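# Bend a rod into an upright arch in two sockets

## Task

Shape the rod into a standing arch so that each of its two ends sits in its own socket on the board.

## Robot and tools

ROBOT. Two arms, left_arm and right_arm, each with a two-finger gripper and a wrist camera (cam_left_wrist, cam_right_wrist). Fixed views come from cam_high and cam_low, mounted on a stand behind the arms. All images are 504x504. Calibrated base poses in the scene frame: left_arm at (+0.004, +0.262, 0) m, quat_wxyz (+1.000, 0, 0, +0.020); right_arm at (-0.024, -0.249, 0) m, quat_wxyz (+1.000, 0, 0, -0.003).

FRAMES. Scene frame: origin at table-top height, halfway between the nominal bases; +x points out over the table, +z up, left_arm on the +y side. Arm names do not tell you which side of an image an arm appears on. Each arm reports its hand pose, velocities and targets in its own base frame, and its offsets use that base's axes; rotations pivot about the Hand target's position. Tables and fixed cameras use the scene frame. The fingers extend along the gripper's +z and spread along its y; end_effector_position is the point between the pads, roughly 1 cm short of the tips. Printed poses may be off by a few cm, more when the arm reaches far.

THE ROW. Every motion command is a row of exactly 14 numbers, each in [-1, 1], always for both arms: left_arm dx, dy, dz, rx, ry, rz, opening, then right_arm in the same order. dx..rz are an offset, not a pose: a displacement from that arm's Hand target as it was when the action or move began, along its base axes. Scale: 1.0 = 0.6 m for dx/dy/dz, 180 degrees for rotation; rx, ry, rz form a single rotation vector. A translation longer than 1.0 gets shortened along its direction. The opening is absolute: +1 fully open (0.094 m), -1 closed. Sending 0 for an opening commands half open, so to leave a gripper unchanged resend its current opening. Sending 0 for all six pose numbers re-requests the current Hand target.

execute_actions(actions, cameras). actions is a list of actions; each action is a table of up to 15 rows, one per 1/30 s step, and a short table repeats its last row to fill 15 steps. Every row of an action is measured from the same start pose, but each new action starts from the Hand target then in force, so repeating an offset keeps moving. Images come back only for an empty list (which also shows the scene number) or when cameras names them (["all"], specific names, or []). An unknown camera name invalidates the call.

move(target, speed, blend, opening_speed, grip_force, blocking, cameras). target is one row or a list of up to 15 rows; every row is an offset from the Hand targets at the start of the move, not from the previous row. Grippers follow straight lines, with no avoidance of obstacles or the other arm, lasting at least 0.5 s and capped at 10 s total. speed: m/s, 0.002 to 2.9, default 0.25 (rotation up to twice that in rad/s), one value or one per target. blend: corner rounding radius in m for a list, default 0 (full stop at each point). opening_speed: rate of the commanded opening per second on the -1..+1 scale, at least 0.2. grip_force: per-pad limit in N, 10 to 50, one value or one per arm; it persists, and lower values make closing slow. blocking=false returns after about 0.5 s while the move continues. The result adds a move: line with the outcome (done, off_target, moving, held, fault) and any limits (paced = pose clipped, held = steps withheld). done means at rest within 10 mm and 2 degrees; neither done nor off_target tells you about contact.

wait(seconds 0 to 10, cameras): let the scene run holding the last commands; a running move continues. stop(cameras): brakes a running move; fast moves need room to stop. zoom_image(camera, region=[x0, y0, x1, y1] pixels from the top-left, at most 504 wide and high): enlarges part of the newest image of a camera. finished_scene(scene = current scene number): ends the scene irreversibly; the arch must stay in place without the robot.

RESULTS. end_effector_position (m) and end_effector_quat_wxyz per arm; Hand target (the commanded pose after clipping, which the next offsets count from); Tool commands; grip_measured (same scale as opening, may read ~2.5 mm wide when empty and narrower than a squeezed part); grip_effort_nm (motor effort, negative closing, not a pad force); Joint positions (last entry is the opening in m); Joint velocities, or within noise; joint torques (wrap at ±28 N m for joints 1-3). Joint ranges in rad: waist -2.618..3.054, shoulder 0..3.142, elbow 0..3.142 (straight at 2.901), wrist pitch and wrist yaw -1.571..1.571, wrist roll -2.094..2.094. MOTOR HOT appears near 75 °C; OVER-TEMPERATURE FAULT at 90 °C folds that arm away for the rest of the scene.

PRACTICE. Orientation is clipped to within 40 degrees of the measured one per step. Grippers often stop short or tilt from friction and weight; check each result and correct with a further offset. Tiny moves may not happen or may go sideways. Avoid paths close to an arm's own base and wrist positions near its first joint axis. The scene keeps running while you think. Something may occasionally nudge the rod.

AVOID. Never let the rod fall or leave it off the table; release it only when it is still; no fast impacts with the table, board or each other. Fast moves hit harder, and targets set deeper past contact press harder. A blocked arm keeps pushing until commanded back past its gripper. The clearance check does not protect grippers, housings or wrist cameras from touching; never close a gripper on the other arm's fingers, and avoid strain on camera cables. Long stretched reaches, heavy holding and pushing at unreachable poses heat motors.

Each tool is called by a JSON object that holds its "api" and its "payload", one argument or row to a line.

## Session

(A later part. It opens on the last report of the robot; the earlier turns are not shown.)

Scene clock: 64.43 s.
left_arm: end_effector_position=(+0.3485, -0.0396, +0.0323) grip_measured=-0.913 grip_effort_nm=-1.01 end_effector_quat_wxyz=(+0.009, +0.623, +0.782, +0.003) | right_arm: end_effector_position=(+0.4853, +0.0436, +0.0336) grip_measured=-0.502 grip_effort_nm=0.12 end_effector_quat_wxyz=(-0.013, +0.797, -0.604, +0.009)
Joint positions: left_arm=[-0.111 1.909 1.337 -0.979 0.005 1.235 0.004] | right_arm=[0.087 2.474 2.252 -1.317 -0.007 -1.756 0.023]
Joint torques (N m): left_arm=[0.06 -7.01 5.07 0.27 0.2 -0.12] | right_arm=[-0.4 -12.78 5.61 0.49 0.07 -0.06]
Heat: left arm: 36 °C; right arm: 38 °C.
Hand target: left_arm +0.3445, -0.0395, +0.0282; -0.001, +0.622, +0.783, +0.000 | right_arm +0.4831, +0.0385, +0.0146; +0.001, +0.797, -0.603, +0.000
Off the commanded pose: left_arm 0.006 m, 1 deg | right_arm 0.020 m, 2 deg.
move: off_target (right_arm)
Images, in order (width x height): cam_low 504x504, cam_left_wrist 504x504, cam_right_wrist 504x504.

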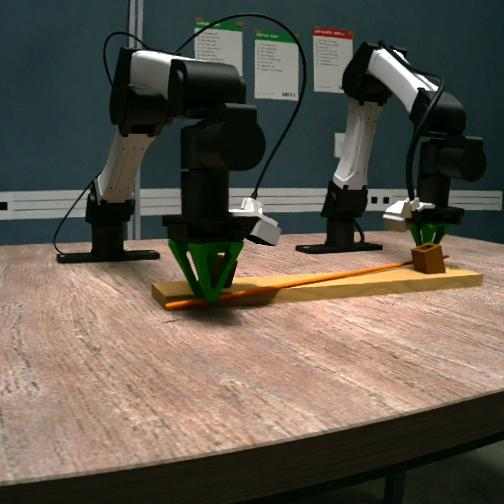

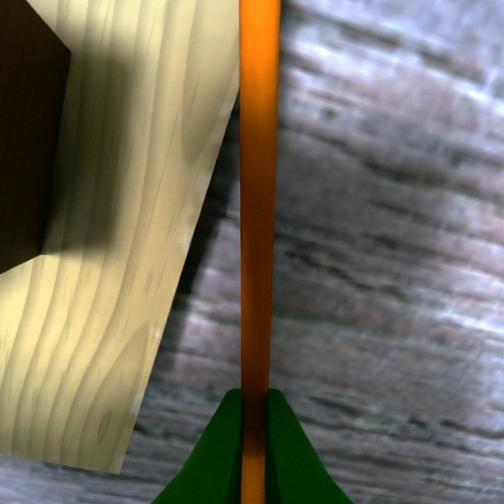

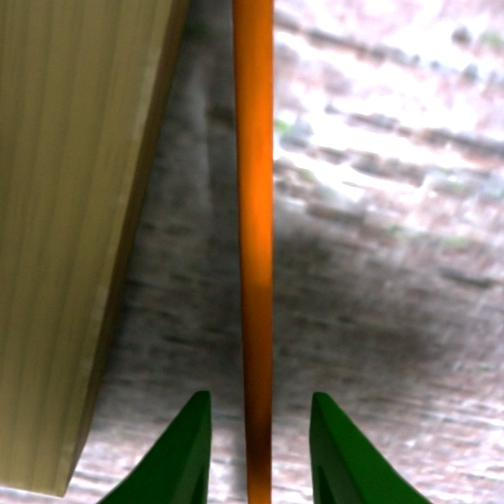

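{"api": "move", "payload": {
  "target": [0,0,0,0,0,0,-1,0,0,-0.022,0,0,0,-0.5],
  "speed": 0.04,
  "cameras": ["cam_low","cam_right_wrist"]
}}

{"api": "zoom_image", "payload": {
  "camera": "cam_low",
  "region": [140, 220, 300, 330]
}}

Scene clock: 66.70 s.
left_arm: end_effector_position=(+0.3485, -0.0396, +0.0323) grip_measured=-0.913 grip_effort_nm=-1.01 end_effector_quat_wxyz=(+0.009, +0.623, +0.782, +0.003) | right_arm: end_effector_position=(+0.4865, +0.0437, +0.0226) grip_measured=-0.502 grip_effort_nm=0.12 end_effector_quat_wxyz=(-0.015, +0.796, -0.604, +0.011)
Joint positions: left_arm=[-0.111 1.909 1.337 -0.979 0.005 1.235 0.004] | right_arm=[0.087 2.474 2.208 -1.269 -0.007 -1.756 0.023]
Joint torques (N m): left_arm=[0.08 -6.97 5.01 0.27 0.2 -0.13] | right_arm=[-0.39 -12.46 5.42 0.53 0.07 -0.05]
Heat: left arm: 36 °C; right arm: 39 °C.
Hand target: left_arm +0.3445, -0.0395, +0.0282; -0.001, +0.622, +0.783, +0.000 | right_arm +0.4831, +0.0385, +0.0014; +0.001, +0.797, -0.603, +0.000
Off the commanded pose: left_arm 0.006 m, 1 deg | right_arm 0.022 m, 2 deg.
move: off_target (right_arm)
Images, in order (width x height): cam_low 504x504, cam_right_wrist 504x504.

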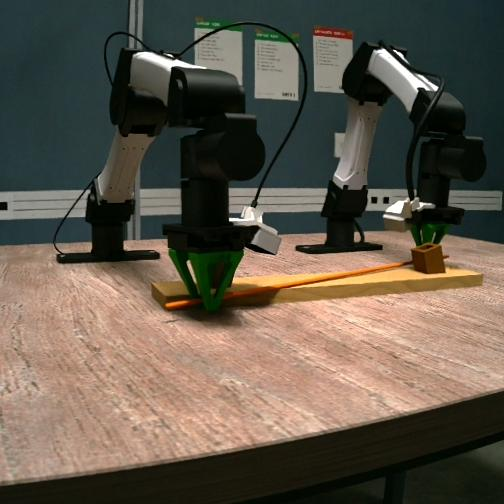

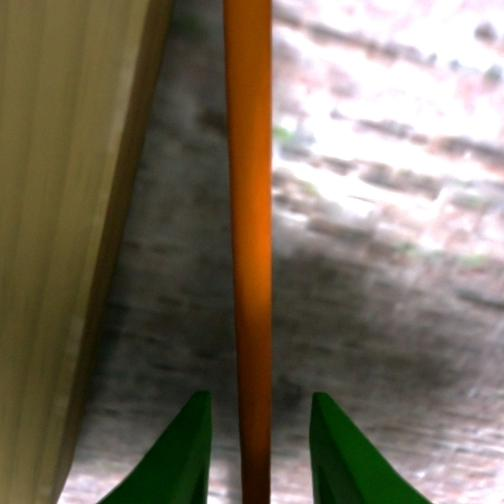

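Scaled by 3.150 from the camera's 504x504 image, which has a finer 720x720 frame.

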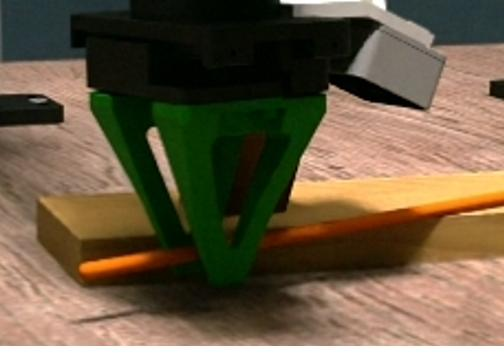

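{"api": "move", "payload": {
  "target": [0,0,0,0,0,0,-1,0,0,0,0,0,0,-1],
  "opening_speed": 0.4
}}

{"api": "move", "payload": {
  "target": [0,0,0,0,0,0,-0.5,0,0,0,0,0,0,-1],
  "opening_speed": 0.3,
  "cameras": ["cam_low","cam_left_wrist","cam_right_wrist"]
}}

{"api": "zoom_image", "payload": {
  "camera": "cam_low",
  "region": [380, 190, 500, 290]
}}

Scene clock: 70.20 s.
left_arm: end_effector_position=(+0.3485, -0.0396, +0.0323) grip_measured=-0.913 grip_effort_nm=-1.00 end_effector_quat_wxyz=(+0.009, +0.623, +0.782, +0.003) | right_arm: end_effector_position=(+0.4867, +0.0437, +0.0226) grip_measured=-0.886 grip_effort_nm=-1.03 end_effector_quat_wxyz=(-0.015, +0.797, -0.604, +0.011)
Joint positions: left_arm=[-0.111 1.909 1.337 -0.979 0.005 1.235 0.004] | right_arm=[0.087 2.474 2.208 -1.268 -0.007 -1.757 0.005]
Joint torques (N m): left_arm=[0.06 -6.98 5.03 0.26 0.19 -0.12] | right_arm=[-0.4 -12.45 5.45 0.5 0.07 -0.04]
Heat: left arm: 36 °C; right arm: 41 °C.
Hand target: left_arm +0.3445, -0.0395, +0.0282; -0.001, +0.622, +0.783, +0.000 | right_arm +0.4831, +0.0385, +0.0014; +0.001, +0.797, -0.603, +0.000
Off the commanded pose: left_arm 0.006 m, 1 deg | right_arm 0.022 m, 2 deg.
move: off_target (right_arm)

Scene clock: 72.07 s.
left_arm: end_effector_position=(+0.3485, -0.0396, +0.0323) grip_measured=-0.502 grip_effort_nm=0.10 end_effector_quat_wxyz=(+0.009, +0.623, +0.782, +0.003) | right_arm: end_effector_position=(+0.4867, +0.0436, +0.0226) grip_measured=-0.886 grip_effort_nm=-1.04 end_effector_quat_wxyz=(-0.015, +0.797, -0.604, +0.011)
Joint positions: left_arm=[-0.111 1.909 1.337 -0.979 0.005 1.235 0.023] | right_arm=[0.087 2.474 2.208 -1.268 -0.007 -1.757 0.005]
Joint torques (N m): left_arm=[0.09 -6.98 5.03 0.26 0.21 -0.12] | right_arm=[-0.39 -12.44 5.44 0.5 0.07 -0.04]
Heat: left arm: 36 °C; right arm: 41 °C.
Hand target: left_arm +0.3445, -0.0395, +0.0282; -0.001, +0.622, +0.783, +0.000 | right_arm +0.4831, +0.0385, +0.0014; +0.001, +0.797, -0.603, +0.000
Off the commanded pose: left_arm 0.006 m, 1 deg | right_arm 0.022 m, 2 deg.
move: off_target (right_arm)
Images, in order (width x height): cam_low 504x504, cam_left_wrist 504x504, cam_right_wrist 504x504.

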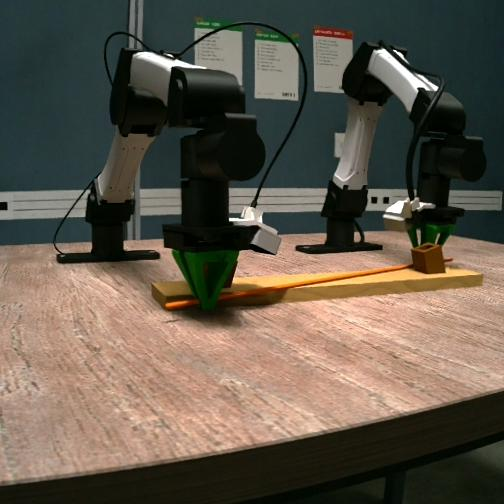

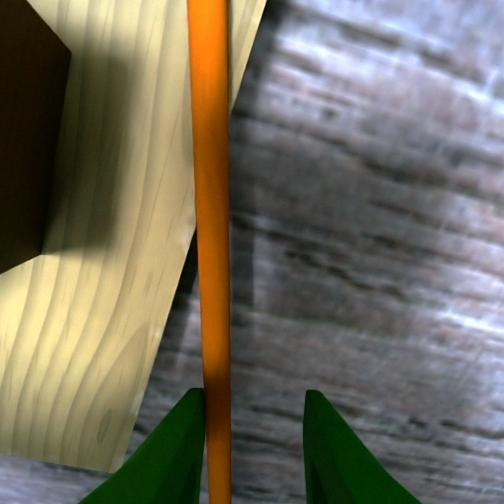

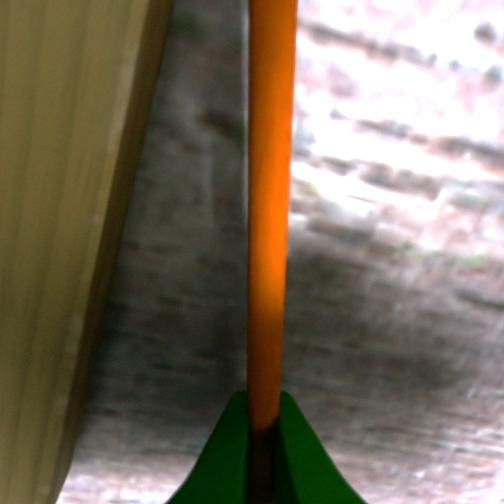

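Scaled by 4.200 from the camera's 504x504 image, which has a finer 720x720 frame.

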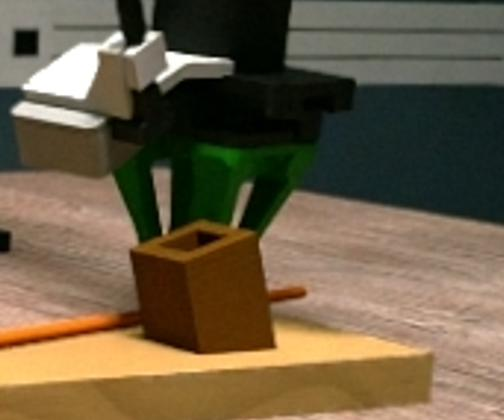

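{"api": "move", "payload": {
  "target": [0,0,-0.022,0,0,0,-0.5,0,0,0,0,0,0,-1],
  "speed": 0.04
}}

{"api": "move", "payload": {
  "target": [0,0,0,0,0,0,-1,0,0,0,0,0,0,-1],
  "opening_speed": 0.4,
  "cameras": ["cam_low","cam_left_wrist","cam_right_wrist"]
}}

{"api": "zoom_image", "payload": {
  "camera": "cam_low",
  "region": [380, 190, 500, 290]
}}

Scene clock: 76.40 s.
left_arm: end_effector_position=(+0.3464, -0.0393, +0.0188) grip_measured=-0.502 grip_effort_nm=0.10 end_effector_quat_wxyz=(+0.005, +0.623, +0.782, +0.001) | right_arm: end_effector_position=(+0.4867, +0.0436, +0.0226) grip_measured=-0.886 grip_effort_nm=-1.04 end_effector_quat_wxyz=(-0.015, +0.797, -0.604, +0.011)
Joint positions: left_arm=[-0.111 1.927 1.305 -0.939 0.005 1.235 0.023] | right_arm=[0.087 2.474 2.208 -1.268 -0.007 -1.757 0.005]
Joint torques (N m): left_arm=[0.06 -7.05 5.01 0.33 0.19 -0.12] | right_arm=[-0.39 -12.45 5.45 0.5 0.07 -0.04]
Heat: left arm: 36 °C; right arm: 43 °C.
Hand target: left_arm +0.3446, -0.0395, +0.0151; -0.001, +0.622, +0.783, +0.000 | right_arm +0.4831, +0.0385, +0.0014; +0.001, +0.797, -0.603, +0.000
Off the commanded pose: left_arm 0.004 m, 1 deg | right_arm 0.022 m, 2 deg.
move: off_target (right_arm)

Scene clock: 77.87 s.
left_arm: end_effector_position=(+0.3471, -0.0394, +0.0188) grip_measured=-0.903 grip_effort_nm=-1.00 end_effector_quat_wxyz=(+0.007, +0.623, +0.782, +0.001) | right_arm: end_effector_position=(+0.4868, +0.0437, +0.0226) grip_measured=-0.886 grip_effort_nm=-1.04 end_effector_quat_wxyz=(-0.015, +0.797, -0.604, +0.012)
Joint positions: left_arm=[-0.111 1.927 1.305 -0.936 0.005 1.234 0.005] | right_arm=[0.087 2.474 2.208 -1.268 -0.007 -1.757 0.005]
Joint torques (N m): left_arm=[0.1 -7.06 5.03 0.3 0.2 -0.12] | right_arm=[-0.39 -12.45 5.44 0.5 0.07 -0.04]
Heat: left arm: 36 °C; right arm: 43 °C.
Hand target: left_arm +0.3446, -0.0395, +0.0151; -0.001, +0.622, +0.783, +0.000 | right_arm +0.4831, +0.0385, +0.0014; +0.001, +0.797, -0.603, +0.000
Off the commanded pose: left_arm 0.004 m, 1 deg | right_arm 0.022 m, 2 deg.
move: off_target (right_arm)
Images, in order (width x height): cam_low 504x504, cam_left_wrist 504x504, cam_right_wrist 504x504.

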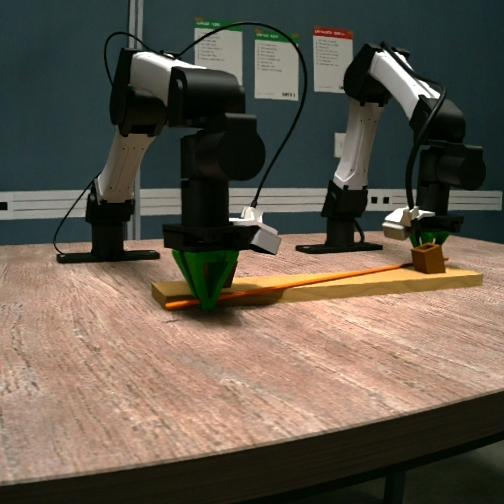

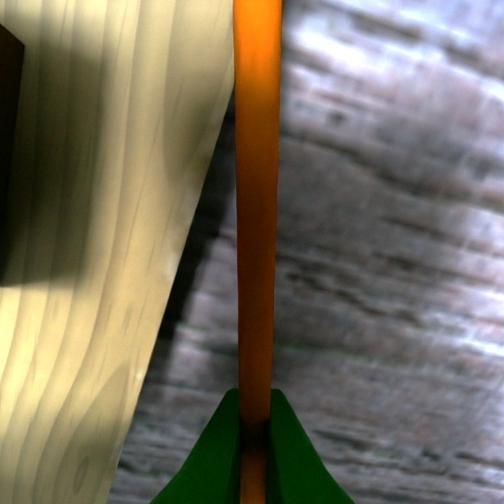

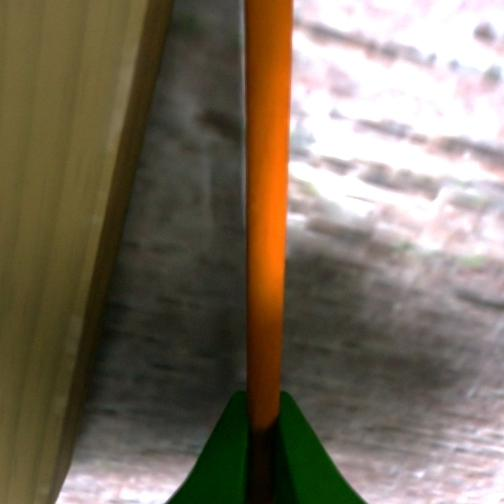

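Scaled by 4.200 from the camera's 504x504 image, which has a finer 720x720 frame.

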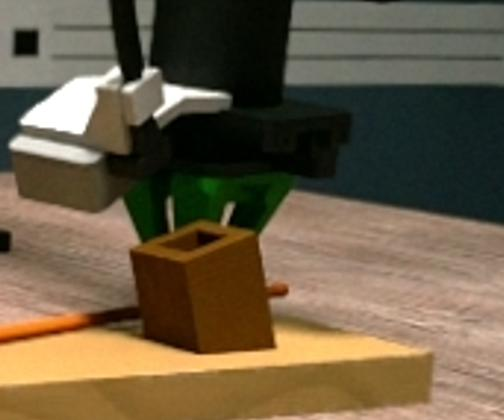

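{"api": "move", "payload": {
  "target": [
    [0,0,0.15,0,0,0,-1,0,0,0.17,0,0,0,-1],
    [0.07,0.001,0.16,0,0,-0.0617,-1,-0.078,-0.018,0.19,0,0,-0.0617,-1],
    [0.138,-0.01,0.16,0,0,-0.1233,-1,-0.157,-0.02,0.19,0,0,-0.1233,-1]
  ],
  "speed": 0.12,
  "blend": [0.02,0.02,0],
  "cameras": ["all"]
}}

Scene clock: 89.53 s.
left_arm: end_effector_position=(+0.4280, -0.0435, +0.1084) grip_measured=-0.903 grip_effort_nm=-1.01 end_effector_quat_wxyz=(-0.002, +0.755, +0.656, +0.008) | right_arm: end_effector_position=(+0.3896, +0.0254, +0.1037) grip_measured=-0.886 grip_effort_nm=-1.04 end_effector_quat_wxyz=(-0.018, -0.670, +0.742, +0.012)
Joint positions: left_arm=[-0.107 2.212 2.096 -1.447 -0.013 1.605 0.005] | right_arm=[0.066 2.08 1.87 -1.403 0.003 -1.403 0.005]
Joint torques (N m): left_arm=[0.46 -9.31 8.02 0.03 0.37 0.16] | right_arm=[0.28 -16.91 5.19 0.41 -0.02 0.14]
Heat: left arm: 36 °C; right arm: 48 °C.
Hand target: left_arm +0.4274, -0.0455, +0.1111; -0.001, +0.761, +0.649, +0.000 | right_arm +0.3889, +0.0263, +0.1154; -0.001, -0.666, +0.746, +0.001
Off the commanded pose: left_arm 0.003 m, 1 deg | right_arm 0.012 m, 2 deg.
move: off_target (right_arm)

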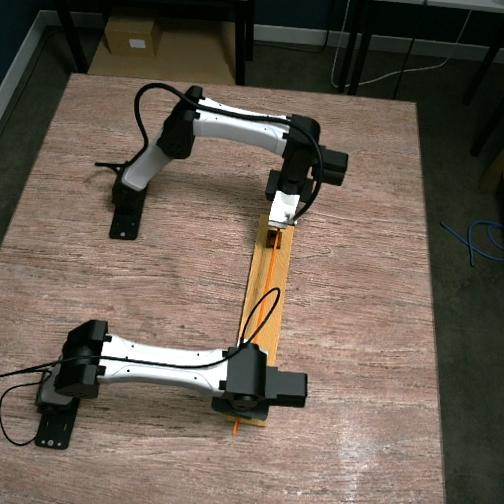

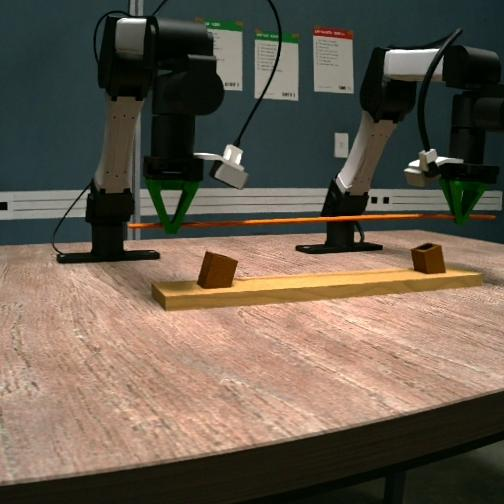

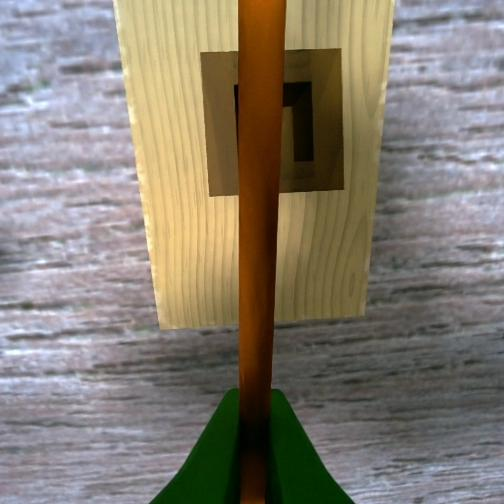

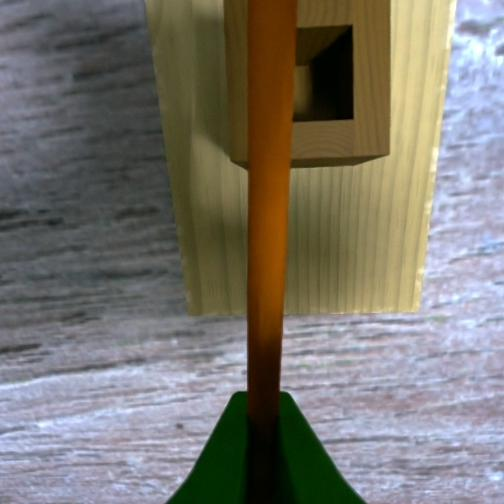

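{"api": "move", "payload": {
  "target": [-0.009,0.002,0.007,-0.1374,0.0205,0.004,-1,0.028,0.016,0.013,0.1381,-0.0144,0.006,-1],
  "speed": 0.15,
  "cameras": ["all"]
}}

Scene clock: 99.33 s.
left_arm: end_effector_position=(+0.4237, -0.0411, +0.1107) grip_measured=-0.903 grip_effort_nm=-1.01 end_effector_quat_wxyz=(+0.131, +0.739, +0.645, -0.146) | right_arm: end_effector_position=(+0.3988, +0.0345, +0.1176) grip_measured=-0.886 grip_effort_nm=-1.04 end_effector_quat_wxyz=(+0.138, -0.657, +0.726, +0.147)
Joint positions: left_arm=[0.059 2.258 2.126 -1.515 0.389 1.78 0.005] | right_arm=[-0.086 2.08 1.87 -1.388 -0.405 -1.562 0.005]
Joint torques (N m): left_arm=[1.03 -9.44 7.79 -0.23 0.84 0.19] | right_arm=[-0.38 -12.51 8.27 0.38 -0.52 -0.06]
Heat: left arm: 38 °C; right arm: 51 °C.
Hand target: left_arm +0.4220, -0.0443, +0.1152; +0.142, +0.739, +0.638, -0.163 | right_arm +0.4057, +0.0360, +0.1232; +0.159, -0.658, +0.722, +0.146
Off the commanded pose: left_arm 0.006 m, 2 deg | right_arm 0.009 m, 2 deg.
move: done

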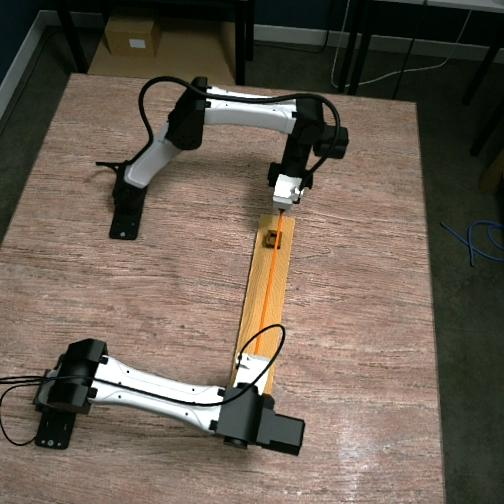

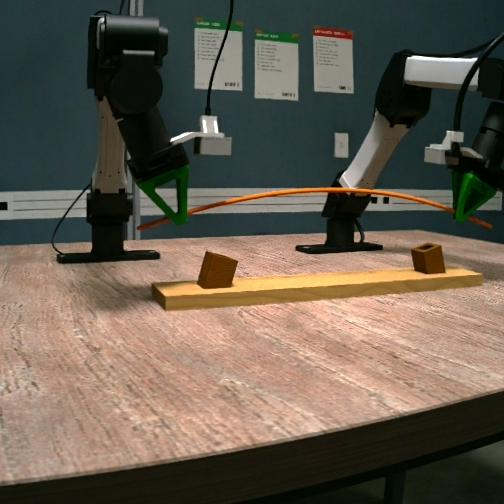

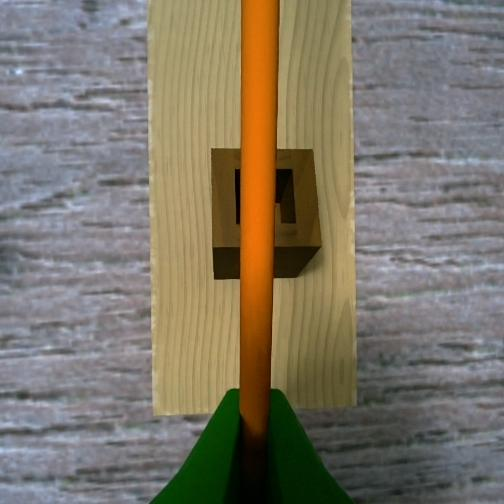

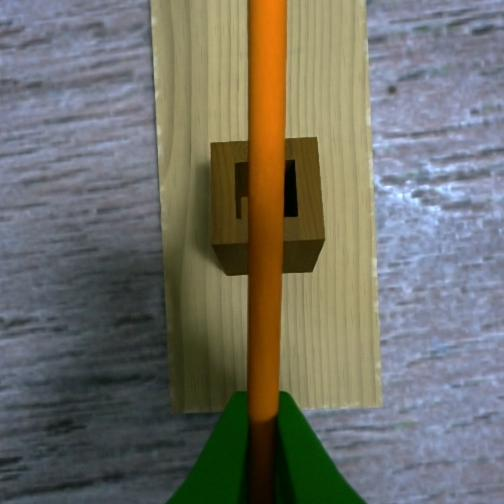

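{"api": "move", "payload": {
  "target": [-0.0045,-0.035,0.02,-0.1373,0.0205,0,-1,0.003,0.035,0.02,0.1382,-0.0144,0,-1],
  "speed": 0.12,
  "cameras": ["all"]
}}

Scene clock: 103.10 s.
left_arm: end_effector_position=(+0.4272, -0.0531, +0.1224) grip_measured=-0.903 grip_effort_nm=-1.01 end_effector_quat_wxyz=(+0.282, +0.692, +0.615, -0.253) | right_arm: end_effector_position=(+0.4077, +0.0473, +0.1423) grip_measured=-0.886 grip_effort_nm=-1.04 end_effector_quat_wxyz=(-0.300, +0.622, -0.678, -0.251)
Joint positions: left_arm=[0.159 2.285 2.071 -1.516 0.763 1.913 0.005] | right_arm=[-0.194 2.092 1.83 -1.373 -0.801 -1.706 0.005]
Joint torques (N m): left_arm=[-0.09 -9.61 4.86 -0.51 1.31 0.17] | right_arm=[0.53 -9.58 5.19 0.23 -1.1 -0.11]
Heat: left arm: 37 °C; right arm: 50 °C.
Hand target: left_arm +0.4193, -0.0652, +0.1272; +0.276, +0.686, +0.593, -0.320 | right_arm +0.4075, +0.0570, +0.1352; -0.313, +0.611, -0.669, -0.283
Off the commanded pose: left_arm 0.015 m, 8 deg | right_arm 0.012 m, 4 deg.
joint sent to its limit (left arm) — joint 4 (wrist pitch), lower limit. The joint targets are off in orientation, not in position.
move: off_target (left_arm, right_arm)

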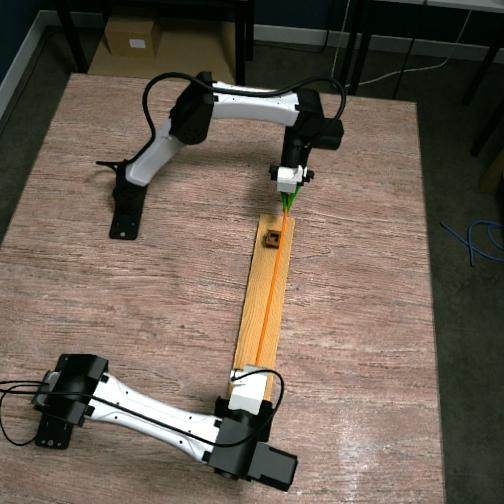

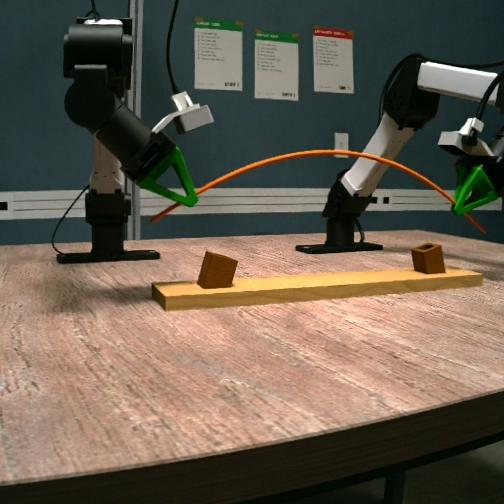

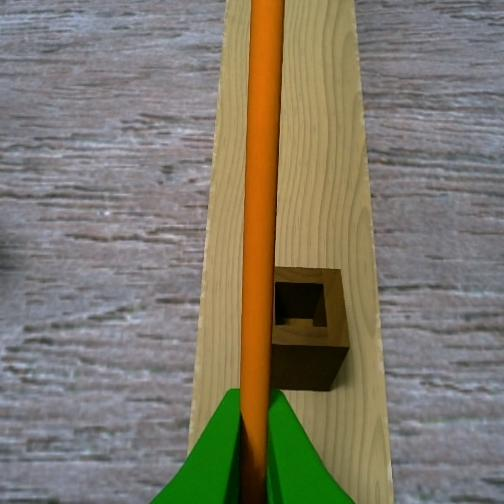

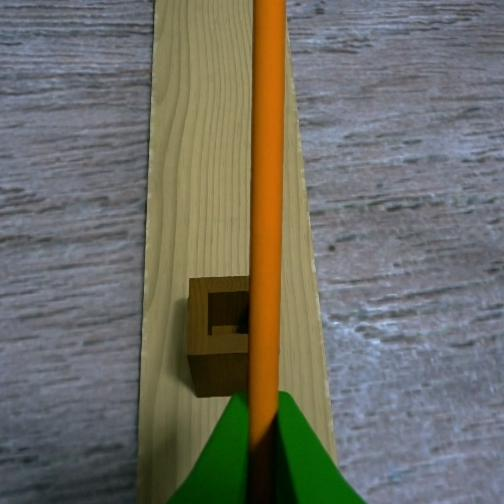

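{"api": "move", "payload": {
  "target": [-0.005,-0.034,0.025,-0.0612,0.0007,0.0417,-1,0.003,0.034,0.012,0.061,-0.0063,0,-1],
  "speed": 0.12,
  "cameras": ["all"]
}}

Scene clock: 109.53 s.
left_arm: end_effector_position=(+0.4208, -0.0710, +0.1294) grip_measured=-0.903 grip_effort_nm=-1.01 end_effector_quat_wxyz=(+0.343, +0.634, +0.611, -0.326) | right_arm: end_effector_position=(+0.4105, +0.0648, +0.1488) grip_measured=-0.886 grip_effort_nm=-1.04 end_effector_quat_wxyz=(+0.365, -0.593, +0.649, +0.307)
Joint positions: left_arm=[0.175 2.285 1.982 -1.516 0.965 1.913 0.005] | right_arm=[-0.201 2.112 1.782 -1.347 -0.991 -1.739 0.005]
Joint torques (N m): left_arm=[-0.96 -10.88 4.7 -0.5 1.41 -0.09] | right_arm=[1.39 -9.63 4.94 0.15 -1.09 -0.12]
Heat: left arm: 38 °C; right arm: 49 °C.
Hand target: left_arm +0.4163, -0.0857, +0.1423; +0.360, +0.616, +0.603, -0.357 | right_arm +0.4093, +0.0774, +0.1425; +0.377, -0.581, +0.636, +0.340
Off the commanded pose: left_arm 0.020 m, 5 deg | right_arm 0.014 m, 4 deg.
move: off_target (left_arm, right_arm)

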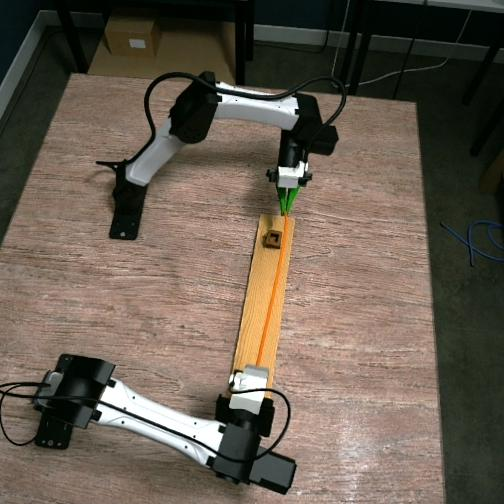

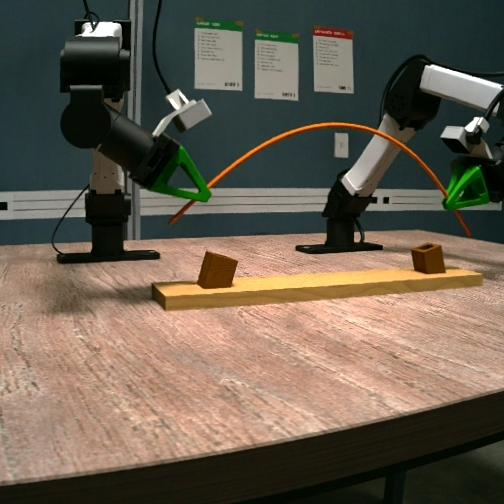

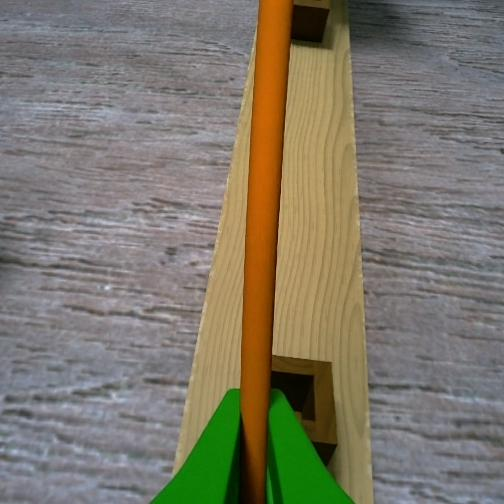

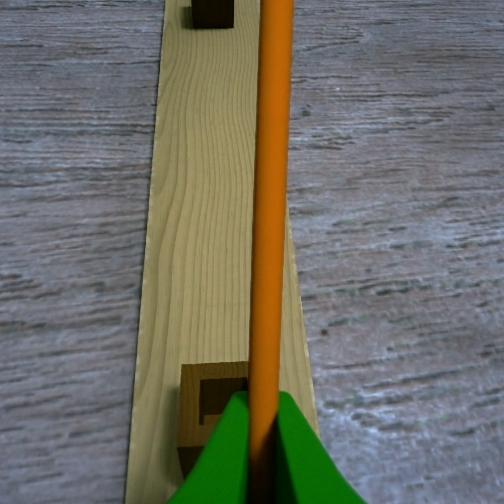

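{"api": "move", "payload": {
  "target": [-0.02,-0.058,0.035,-0.061,0.0007,0.0417,-1,-0.02,0.057,0.002,0.0607,-0.0063,0,-1],
  "speed": 0.12,
  "cameras": ["all"]
}}

Scene clock: 113.93 s.
left_arm: end_effector_position=(+0.4132, -0.0959, +0.1357) grip_measured=-0.903 grip_effort_nm=-1.01 end_effector_quat_wxyz=(+0.423, +0.534, +0.632, -0.370) | right_arm: end_effector_position=(+0.4033, +0.0906, +0.1365) grip_measured=-0.886 grip_effort_nm=-1.04 end_effector_quat_wxyz=(+0.430, -0.542, +0.617, +0.376)
Joint positions: left_arm=[0.163 2.102 1.591 -1.093 1.193 1.588 0.005] | right_arm=[-0.184 2.112 1.593 -1.19 -1.212 -1.721 0.005]
Joint torques (N m): left_arm=[-3.81 -13.3 4.79 0.09 1.38 -0.19] | right_arm=[3.78 -13.81 4.72 0.18 -0.94 0.03]
Heat: left arm: 40 °C; right arm: 48 °C.
Hand target: left_arm +0.4043, -0.1205, +0.1634; +0.439, +0.537, +0.606, -0.389 | right_arm +0.3973, +0.1117, +0.1437; +0.437, -0.546, +0.597, +0.393
Off the commanded pose: left_arm 0.038 m, 4 deg | right_arm 0.023 m, 3 deg.
move: off_target (left_arm, right_arm)

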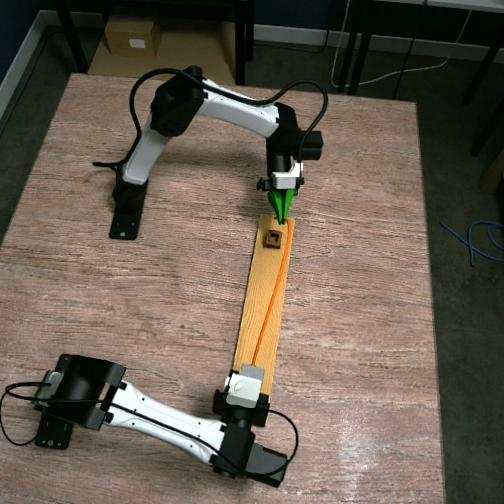

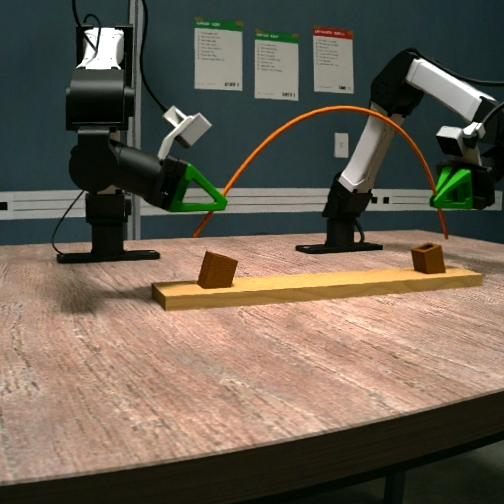

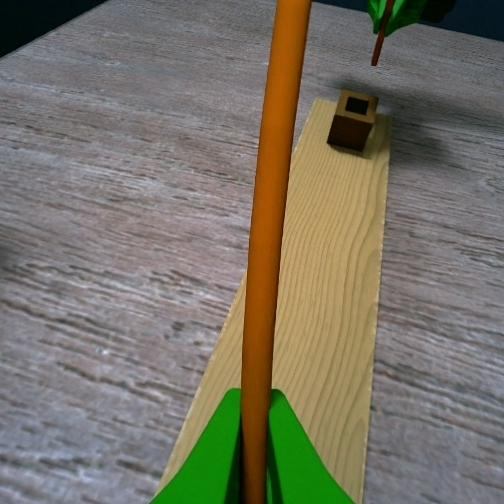

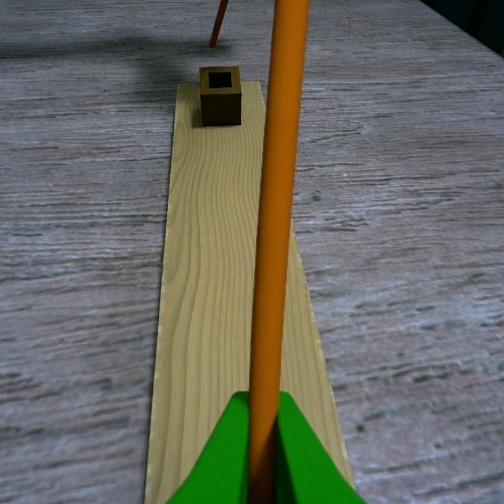

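{"api": "zoom_image", "payload": {
  "camera": "cam_high",
  "region": [230, 180, 330, 280]
}}

{"api": "zoom_image", "payload": {
  "camera": "cam_high",
  "region": [200, 330, 320, 450]
}}

{"api": "zoom_image", "payload": {
  "camera": "cam_low",
  "region": [140, 90, 500, 320]
}}

{"api": "zoom_image", "payload": {
  "camera": "cam_left_wrist",
  "region": [290, 0, 430, 170]
}}

{"api": "zoom_image", "payload": {
  "camera": "cam_right_wrist",
  "region": [150, 0, 290, 150]
}}

Scaled by 5.040 from the camera's 504x504 image, which has a finer 720x720 frame.

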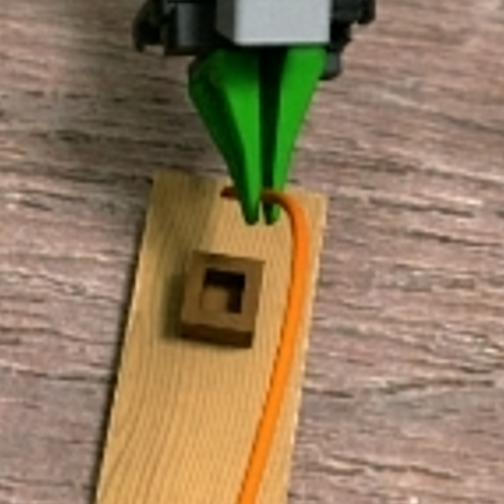

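Scaled by 4.200 from the camera's 504x504 image, which has a finer 720x720 frame.

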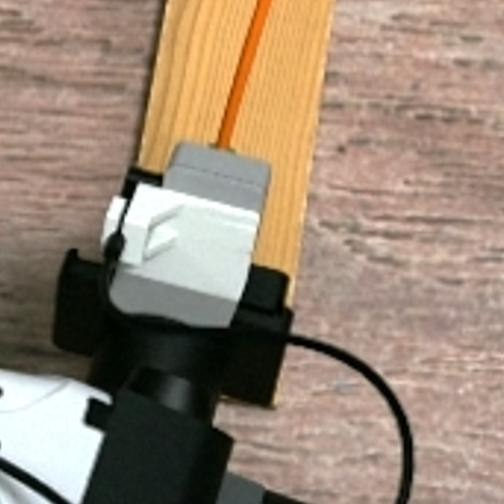

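Scaled by 1.400 from the camera's 504x504 image, which has a finer 720x720 frame.

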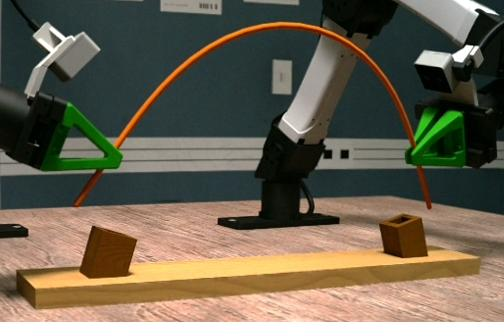

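Scaled by 2.965 from the camera's 504x504 image, which has a finer 720x720 frame.

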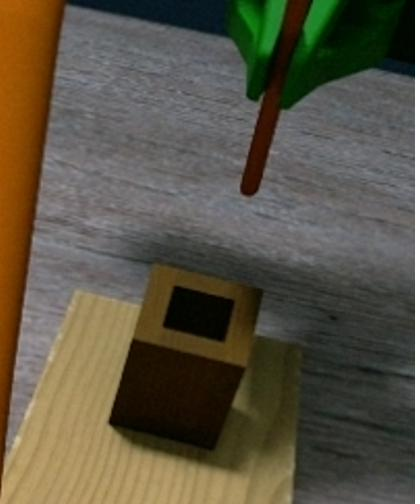

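Scaled by 3.360 from the camera's 504x504 image, which has a finer 720x720 frame.

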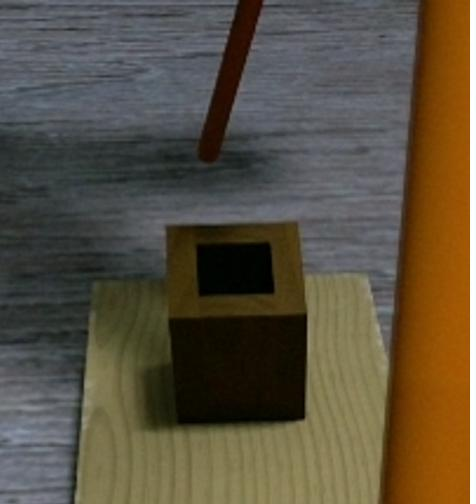

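{"api": "move", "payload": {
  "target": [0,-0.033,0,-0.011,0,-0.083,-1,0.008,0.045,0.02,0.0995,-0.0104,0,-1],
  "speed": 0.1,
  "cameras": ["all"]
}}

{"api": "zoom_image", "payload": {
  "camera": "cam_low",
  "region": [140, 90, 500, 320]
}}

{"api": "zoom_image", "payload": {
  "camera": "cam_high",
  "region": [200, 180, 340, 320]
}}

Scene clock: 132.37 s.
left_arm: end_effector_position=(+0.4106, -0.1164, +0.1567) grip_measured=-0.903 grip_effort_nm=-1.01 end_effector_quat_wxyz=(+0.415, +0.590, +0.565, -0.399) | right_arm: end_effector_position=(+0.4069, +0.1190, +0.1616) grip_measured=-0.886 grip_effort_nm=-1.04 end_effector_quat_wxyz=(+0.527, -0.483, +0.536, +0.449)
Joint positions: left_arm=[0.115 2.254 1.883 -1.517 1.209 1.949 0.005] | right_arm=[-0.138 2.142 1.523 -1.08 -1.528 -1.727 0.005]
Joint torques (N m): left_arm=[-4.27 -8.98 6.98 -0.69 1.05 0.2] | right_arm=[3.99 -10.04 4.78 0.28 -0.93 -0.04]
Heat: left arm: 44 °C; right arm: 48 °C.
Hand target: left_arm +0.4042, -0.1403, +0.1633; +0.394, +0.604, +0.524, -0.454 | right_arm +0.4021, +0.1387, +0.1557; +0.526, -0.478, +0.521, +0.472
Off the commanded pose: left_arm 0.026 m, 8 deg | right_arm 0.021 m, 3 deg.
joint sent to its limit (left arm) — joint 4 (wrist pitch), lower limit. The joint targets are off in orientation, not in position.
joint sent to its limit (right arm) — joint 5 (wrist yaw), lower limit. The joint targets still meet the commanded pose.
move: off_target (left_arm, right_arm)

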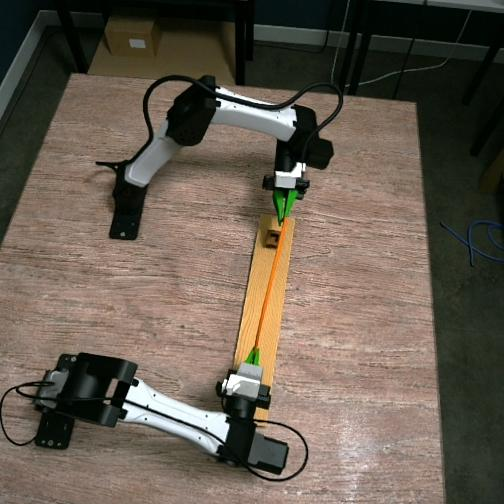

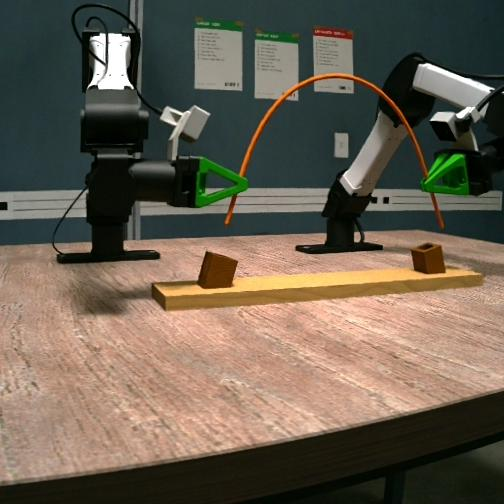

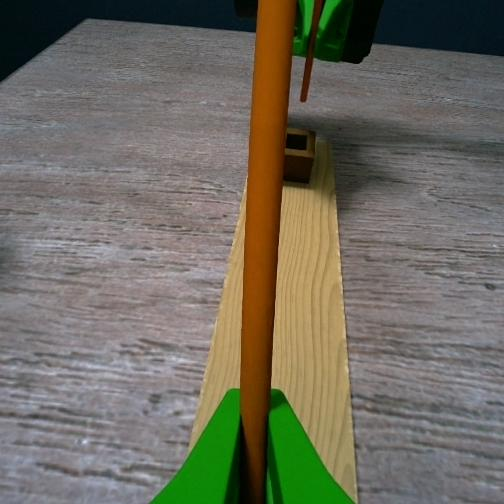

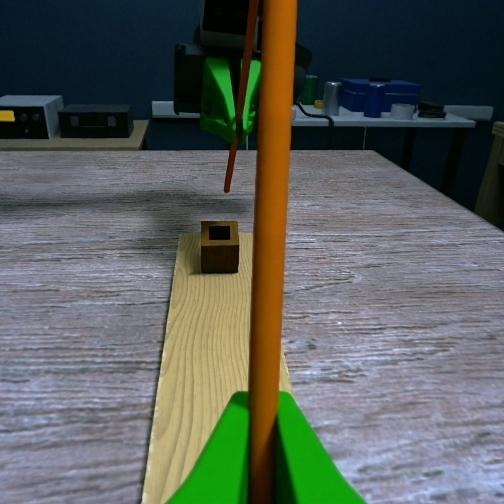

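Scaled by 1.400 from the camera's 504x504 image, which has a finer 720x720 frame.

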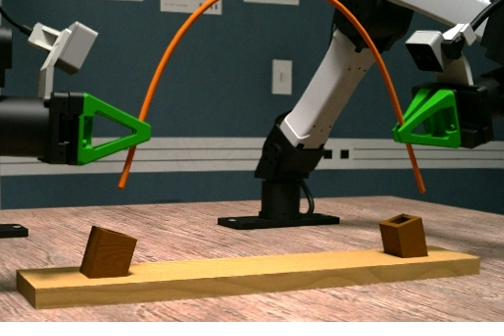

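Scaled by 3.600 from the camera's 504x504 image, which has a finer 720x720 frame.

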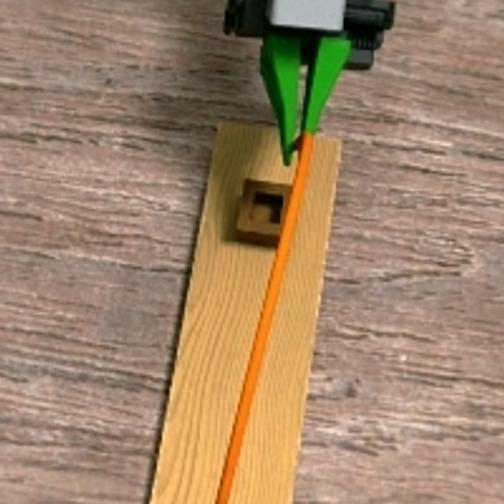

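{"api": "move", "payload": {
  "target": [-0.013,-0.037,-0.01,0,0,0,-1,0,0.008,-0.016,0,0,0,-1],
  "speed": 0.08,
  "cameras": ["all"]
}}

{"api": "zoom_image", "payload": {
  "camera": "cam_low",
  "region": [140, 90, 500, 320]
}}

{"api": "zoom_image", "payload": {
  "camera": "cam_right_wrist",
  "region": [150, 100, 310, 300]
}}

{"api": "zoom_image", "payload": {
  "camera": "cam_left_wrist",
  "region": [220, 20, 380, 220]
}}

Scene clock: 137.73 s.
left_arm: end_effector_position=(+0.4054, -0.1372, +0.1508) grip_measured=-0.903 grip_effort_nm=-1.01 end_effector_quat_wxyz=(+0.405, +0.600, +0.551, -0.416) | right_arm: end_effector_position=(+0.4078, +0.1223, +0.1554) grip_measured=-0.886 grip_effort_nm=-1.04 end_effector_quat_wxyz=(+0.532, -0.484, +0.529, +0.451)
Joint positions: left_arm=[0.065 2.273 1.883 -1.517 1.217 1.956 0.005] | right_arm=[-0.13 2.157 1.51 -1.039 -1.544 -1.724 0.005]
Joint torques (N m): left_arm=[-4.48 -9.24 6.23 -0.7 1.1 0.2] | right_arm=[4.27 -9.99 4.74 0.34 -0.8 0.07]
Heat: left arm: 43 °C; right arm: 47 °C.
Hand target: left_arm +0.3965, -0.1624, +0.1573; +0.394, +0.604, +0.524, -0.454 | right_arm +0.4021, +0.1435, +0.1461; +0.526, -0.478, +0.521, +0.473
Off the commanded pose: left_arm 0.028 m, 6 deg | right_arm 0.024 m, 3 deg.
joint sent to its limit (left arm) — joint 4 (wrist pitch), lower limit. The joint targets still meet the commanded pose.
joint sent to its limit (right arm) — joint 5 (wrist yaw), lower limit. The joint targets still meet the commanded pose.
move: off_target (left_arm, right_arm)

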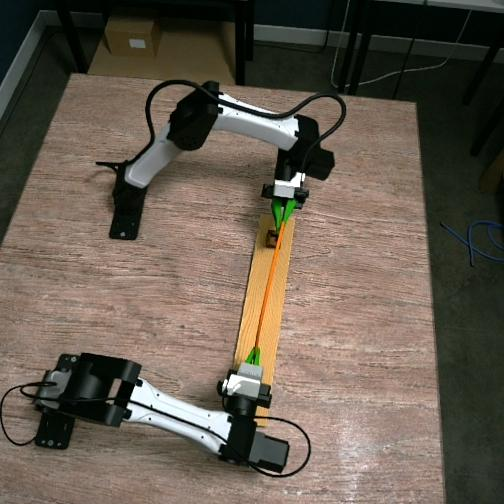

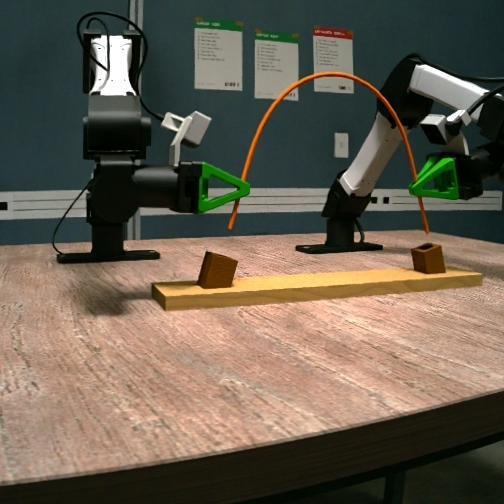

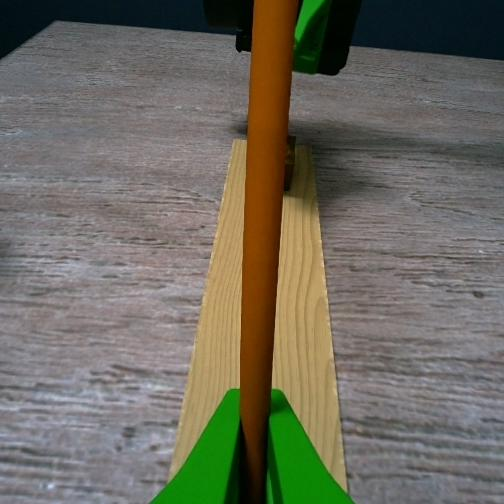

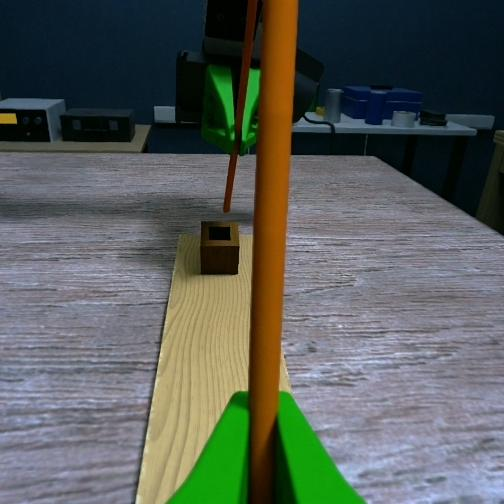

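Scaled by 1.400 from the camera's 504x504 image, which has a finer 720x720 frame.

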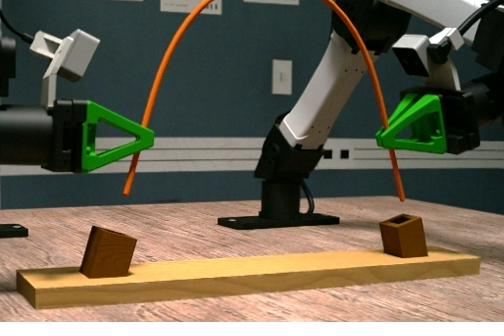

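Scaled by 2.520 from the camera's 504x504 image, which has a finer 720x720 frame.

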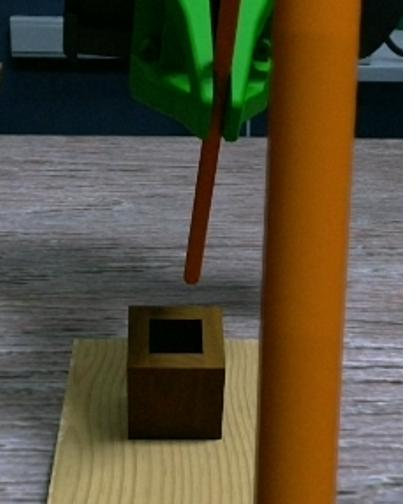

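Scaled by 2.520 from the camera's 504x504 image, which has a finer 720x720 frame.

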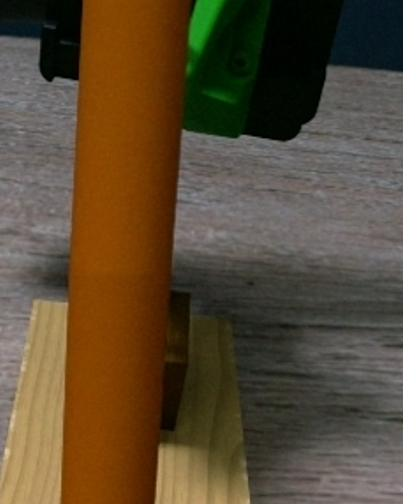

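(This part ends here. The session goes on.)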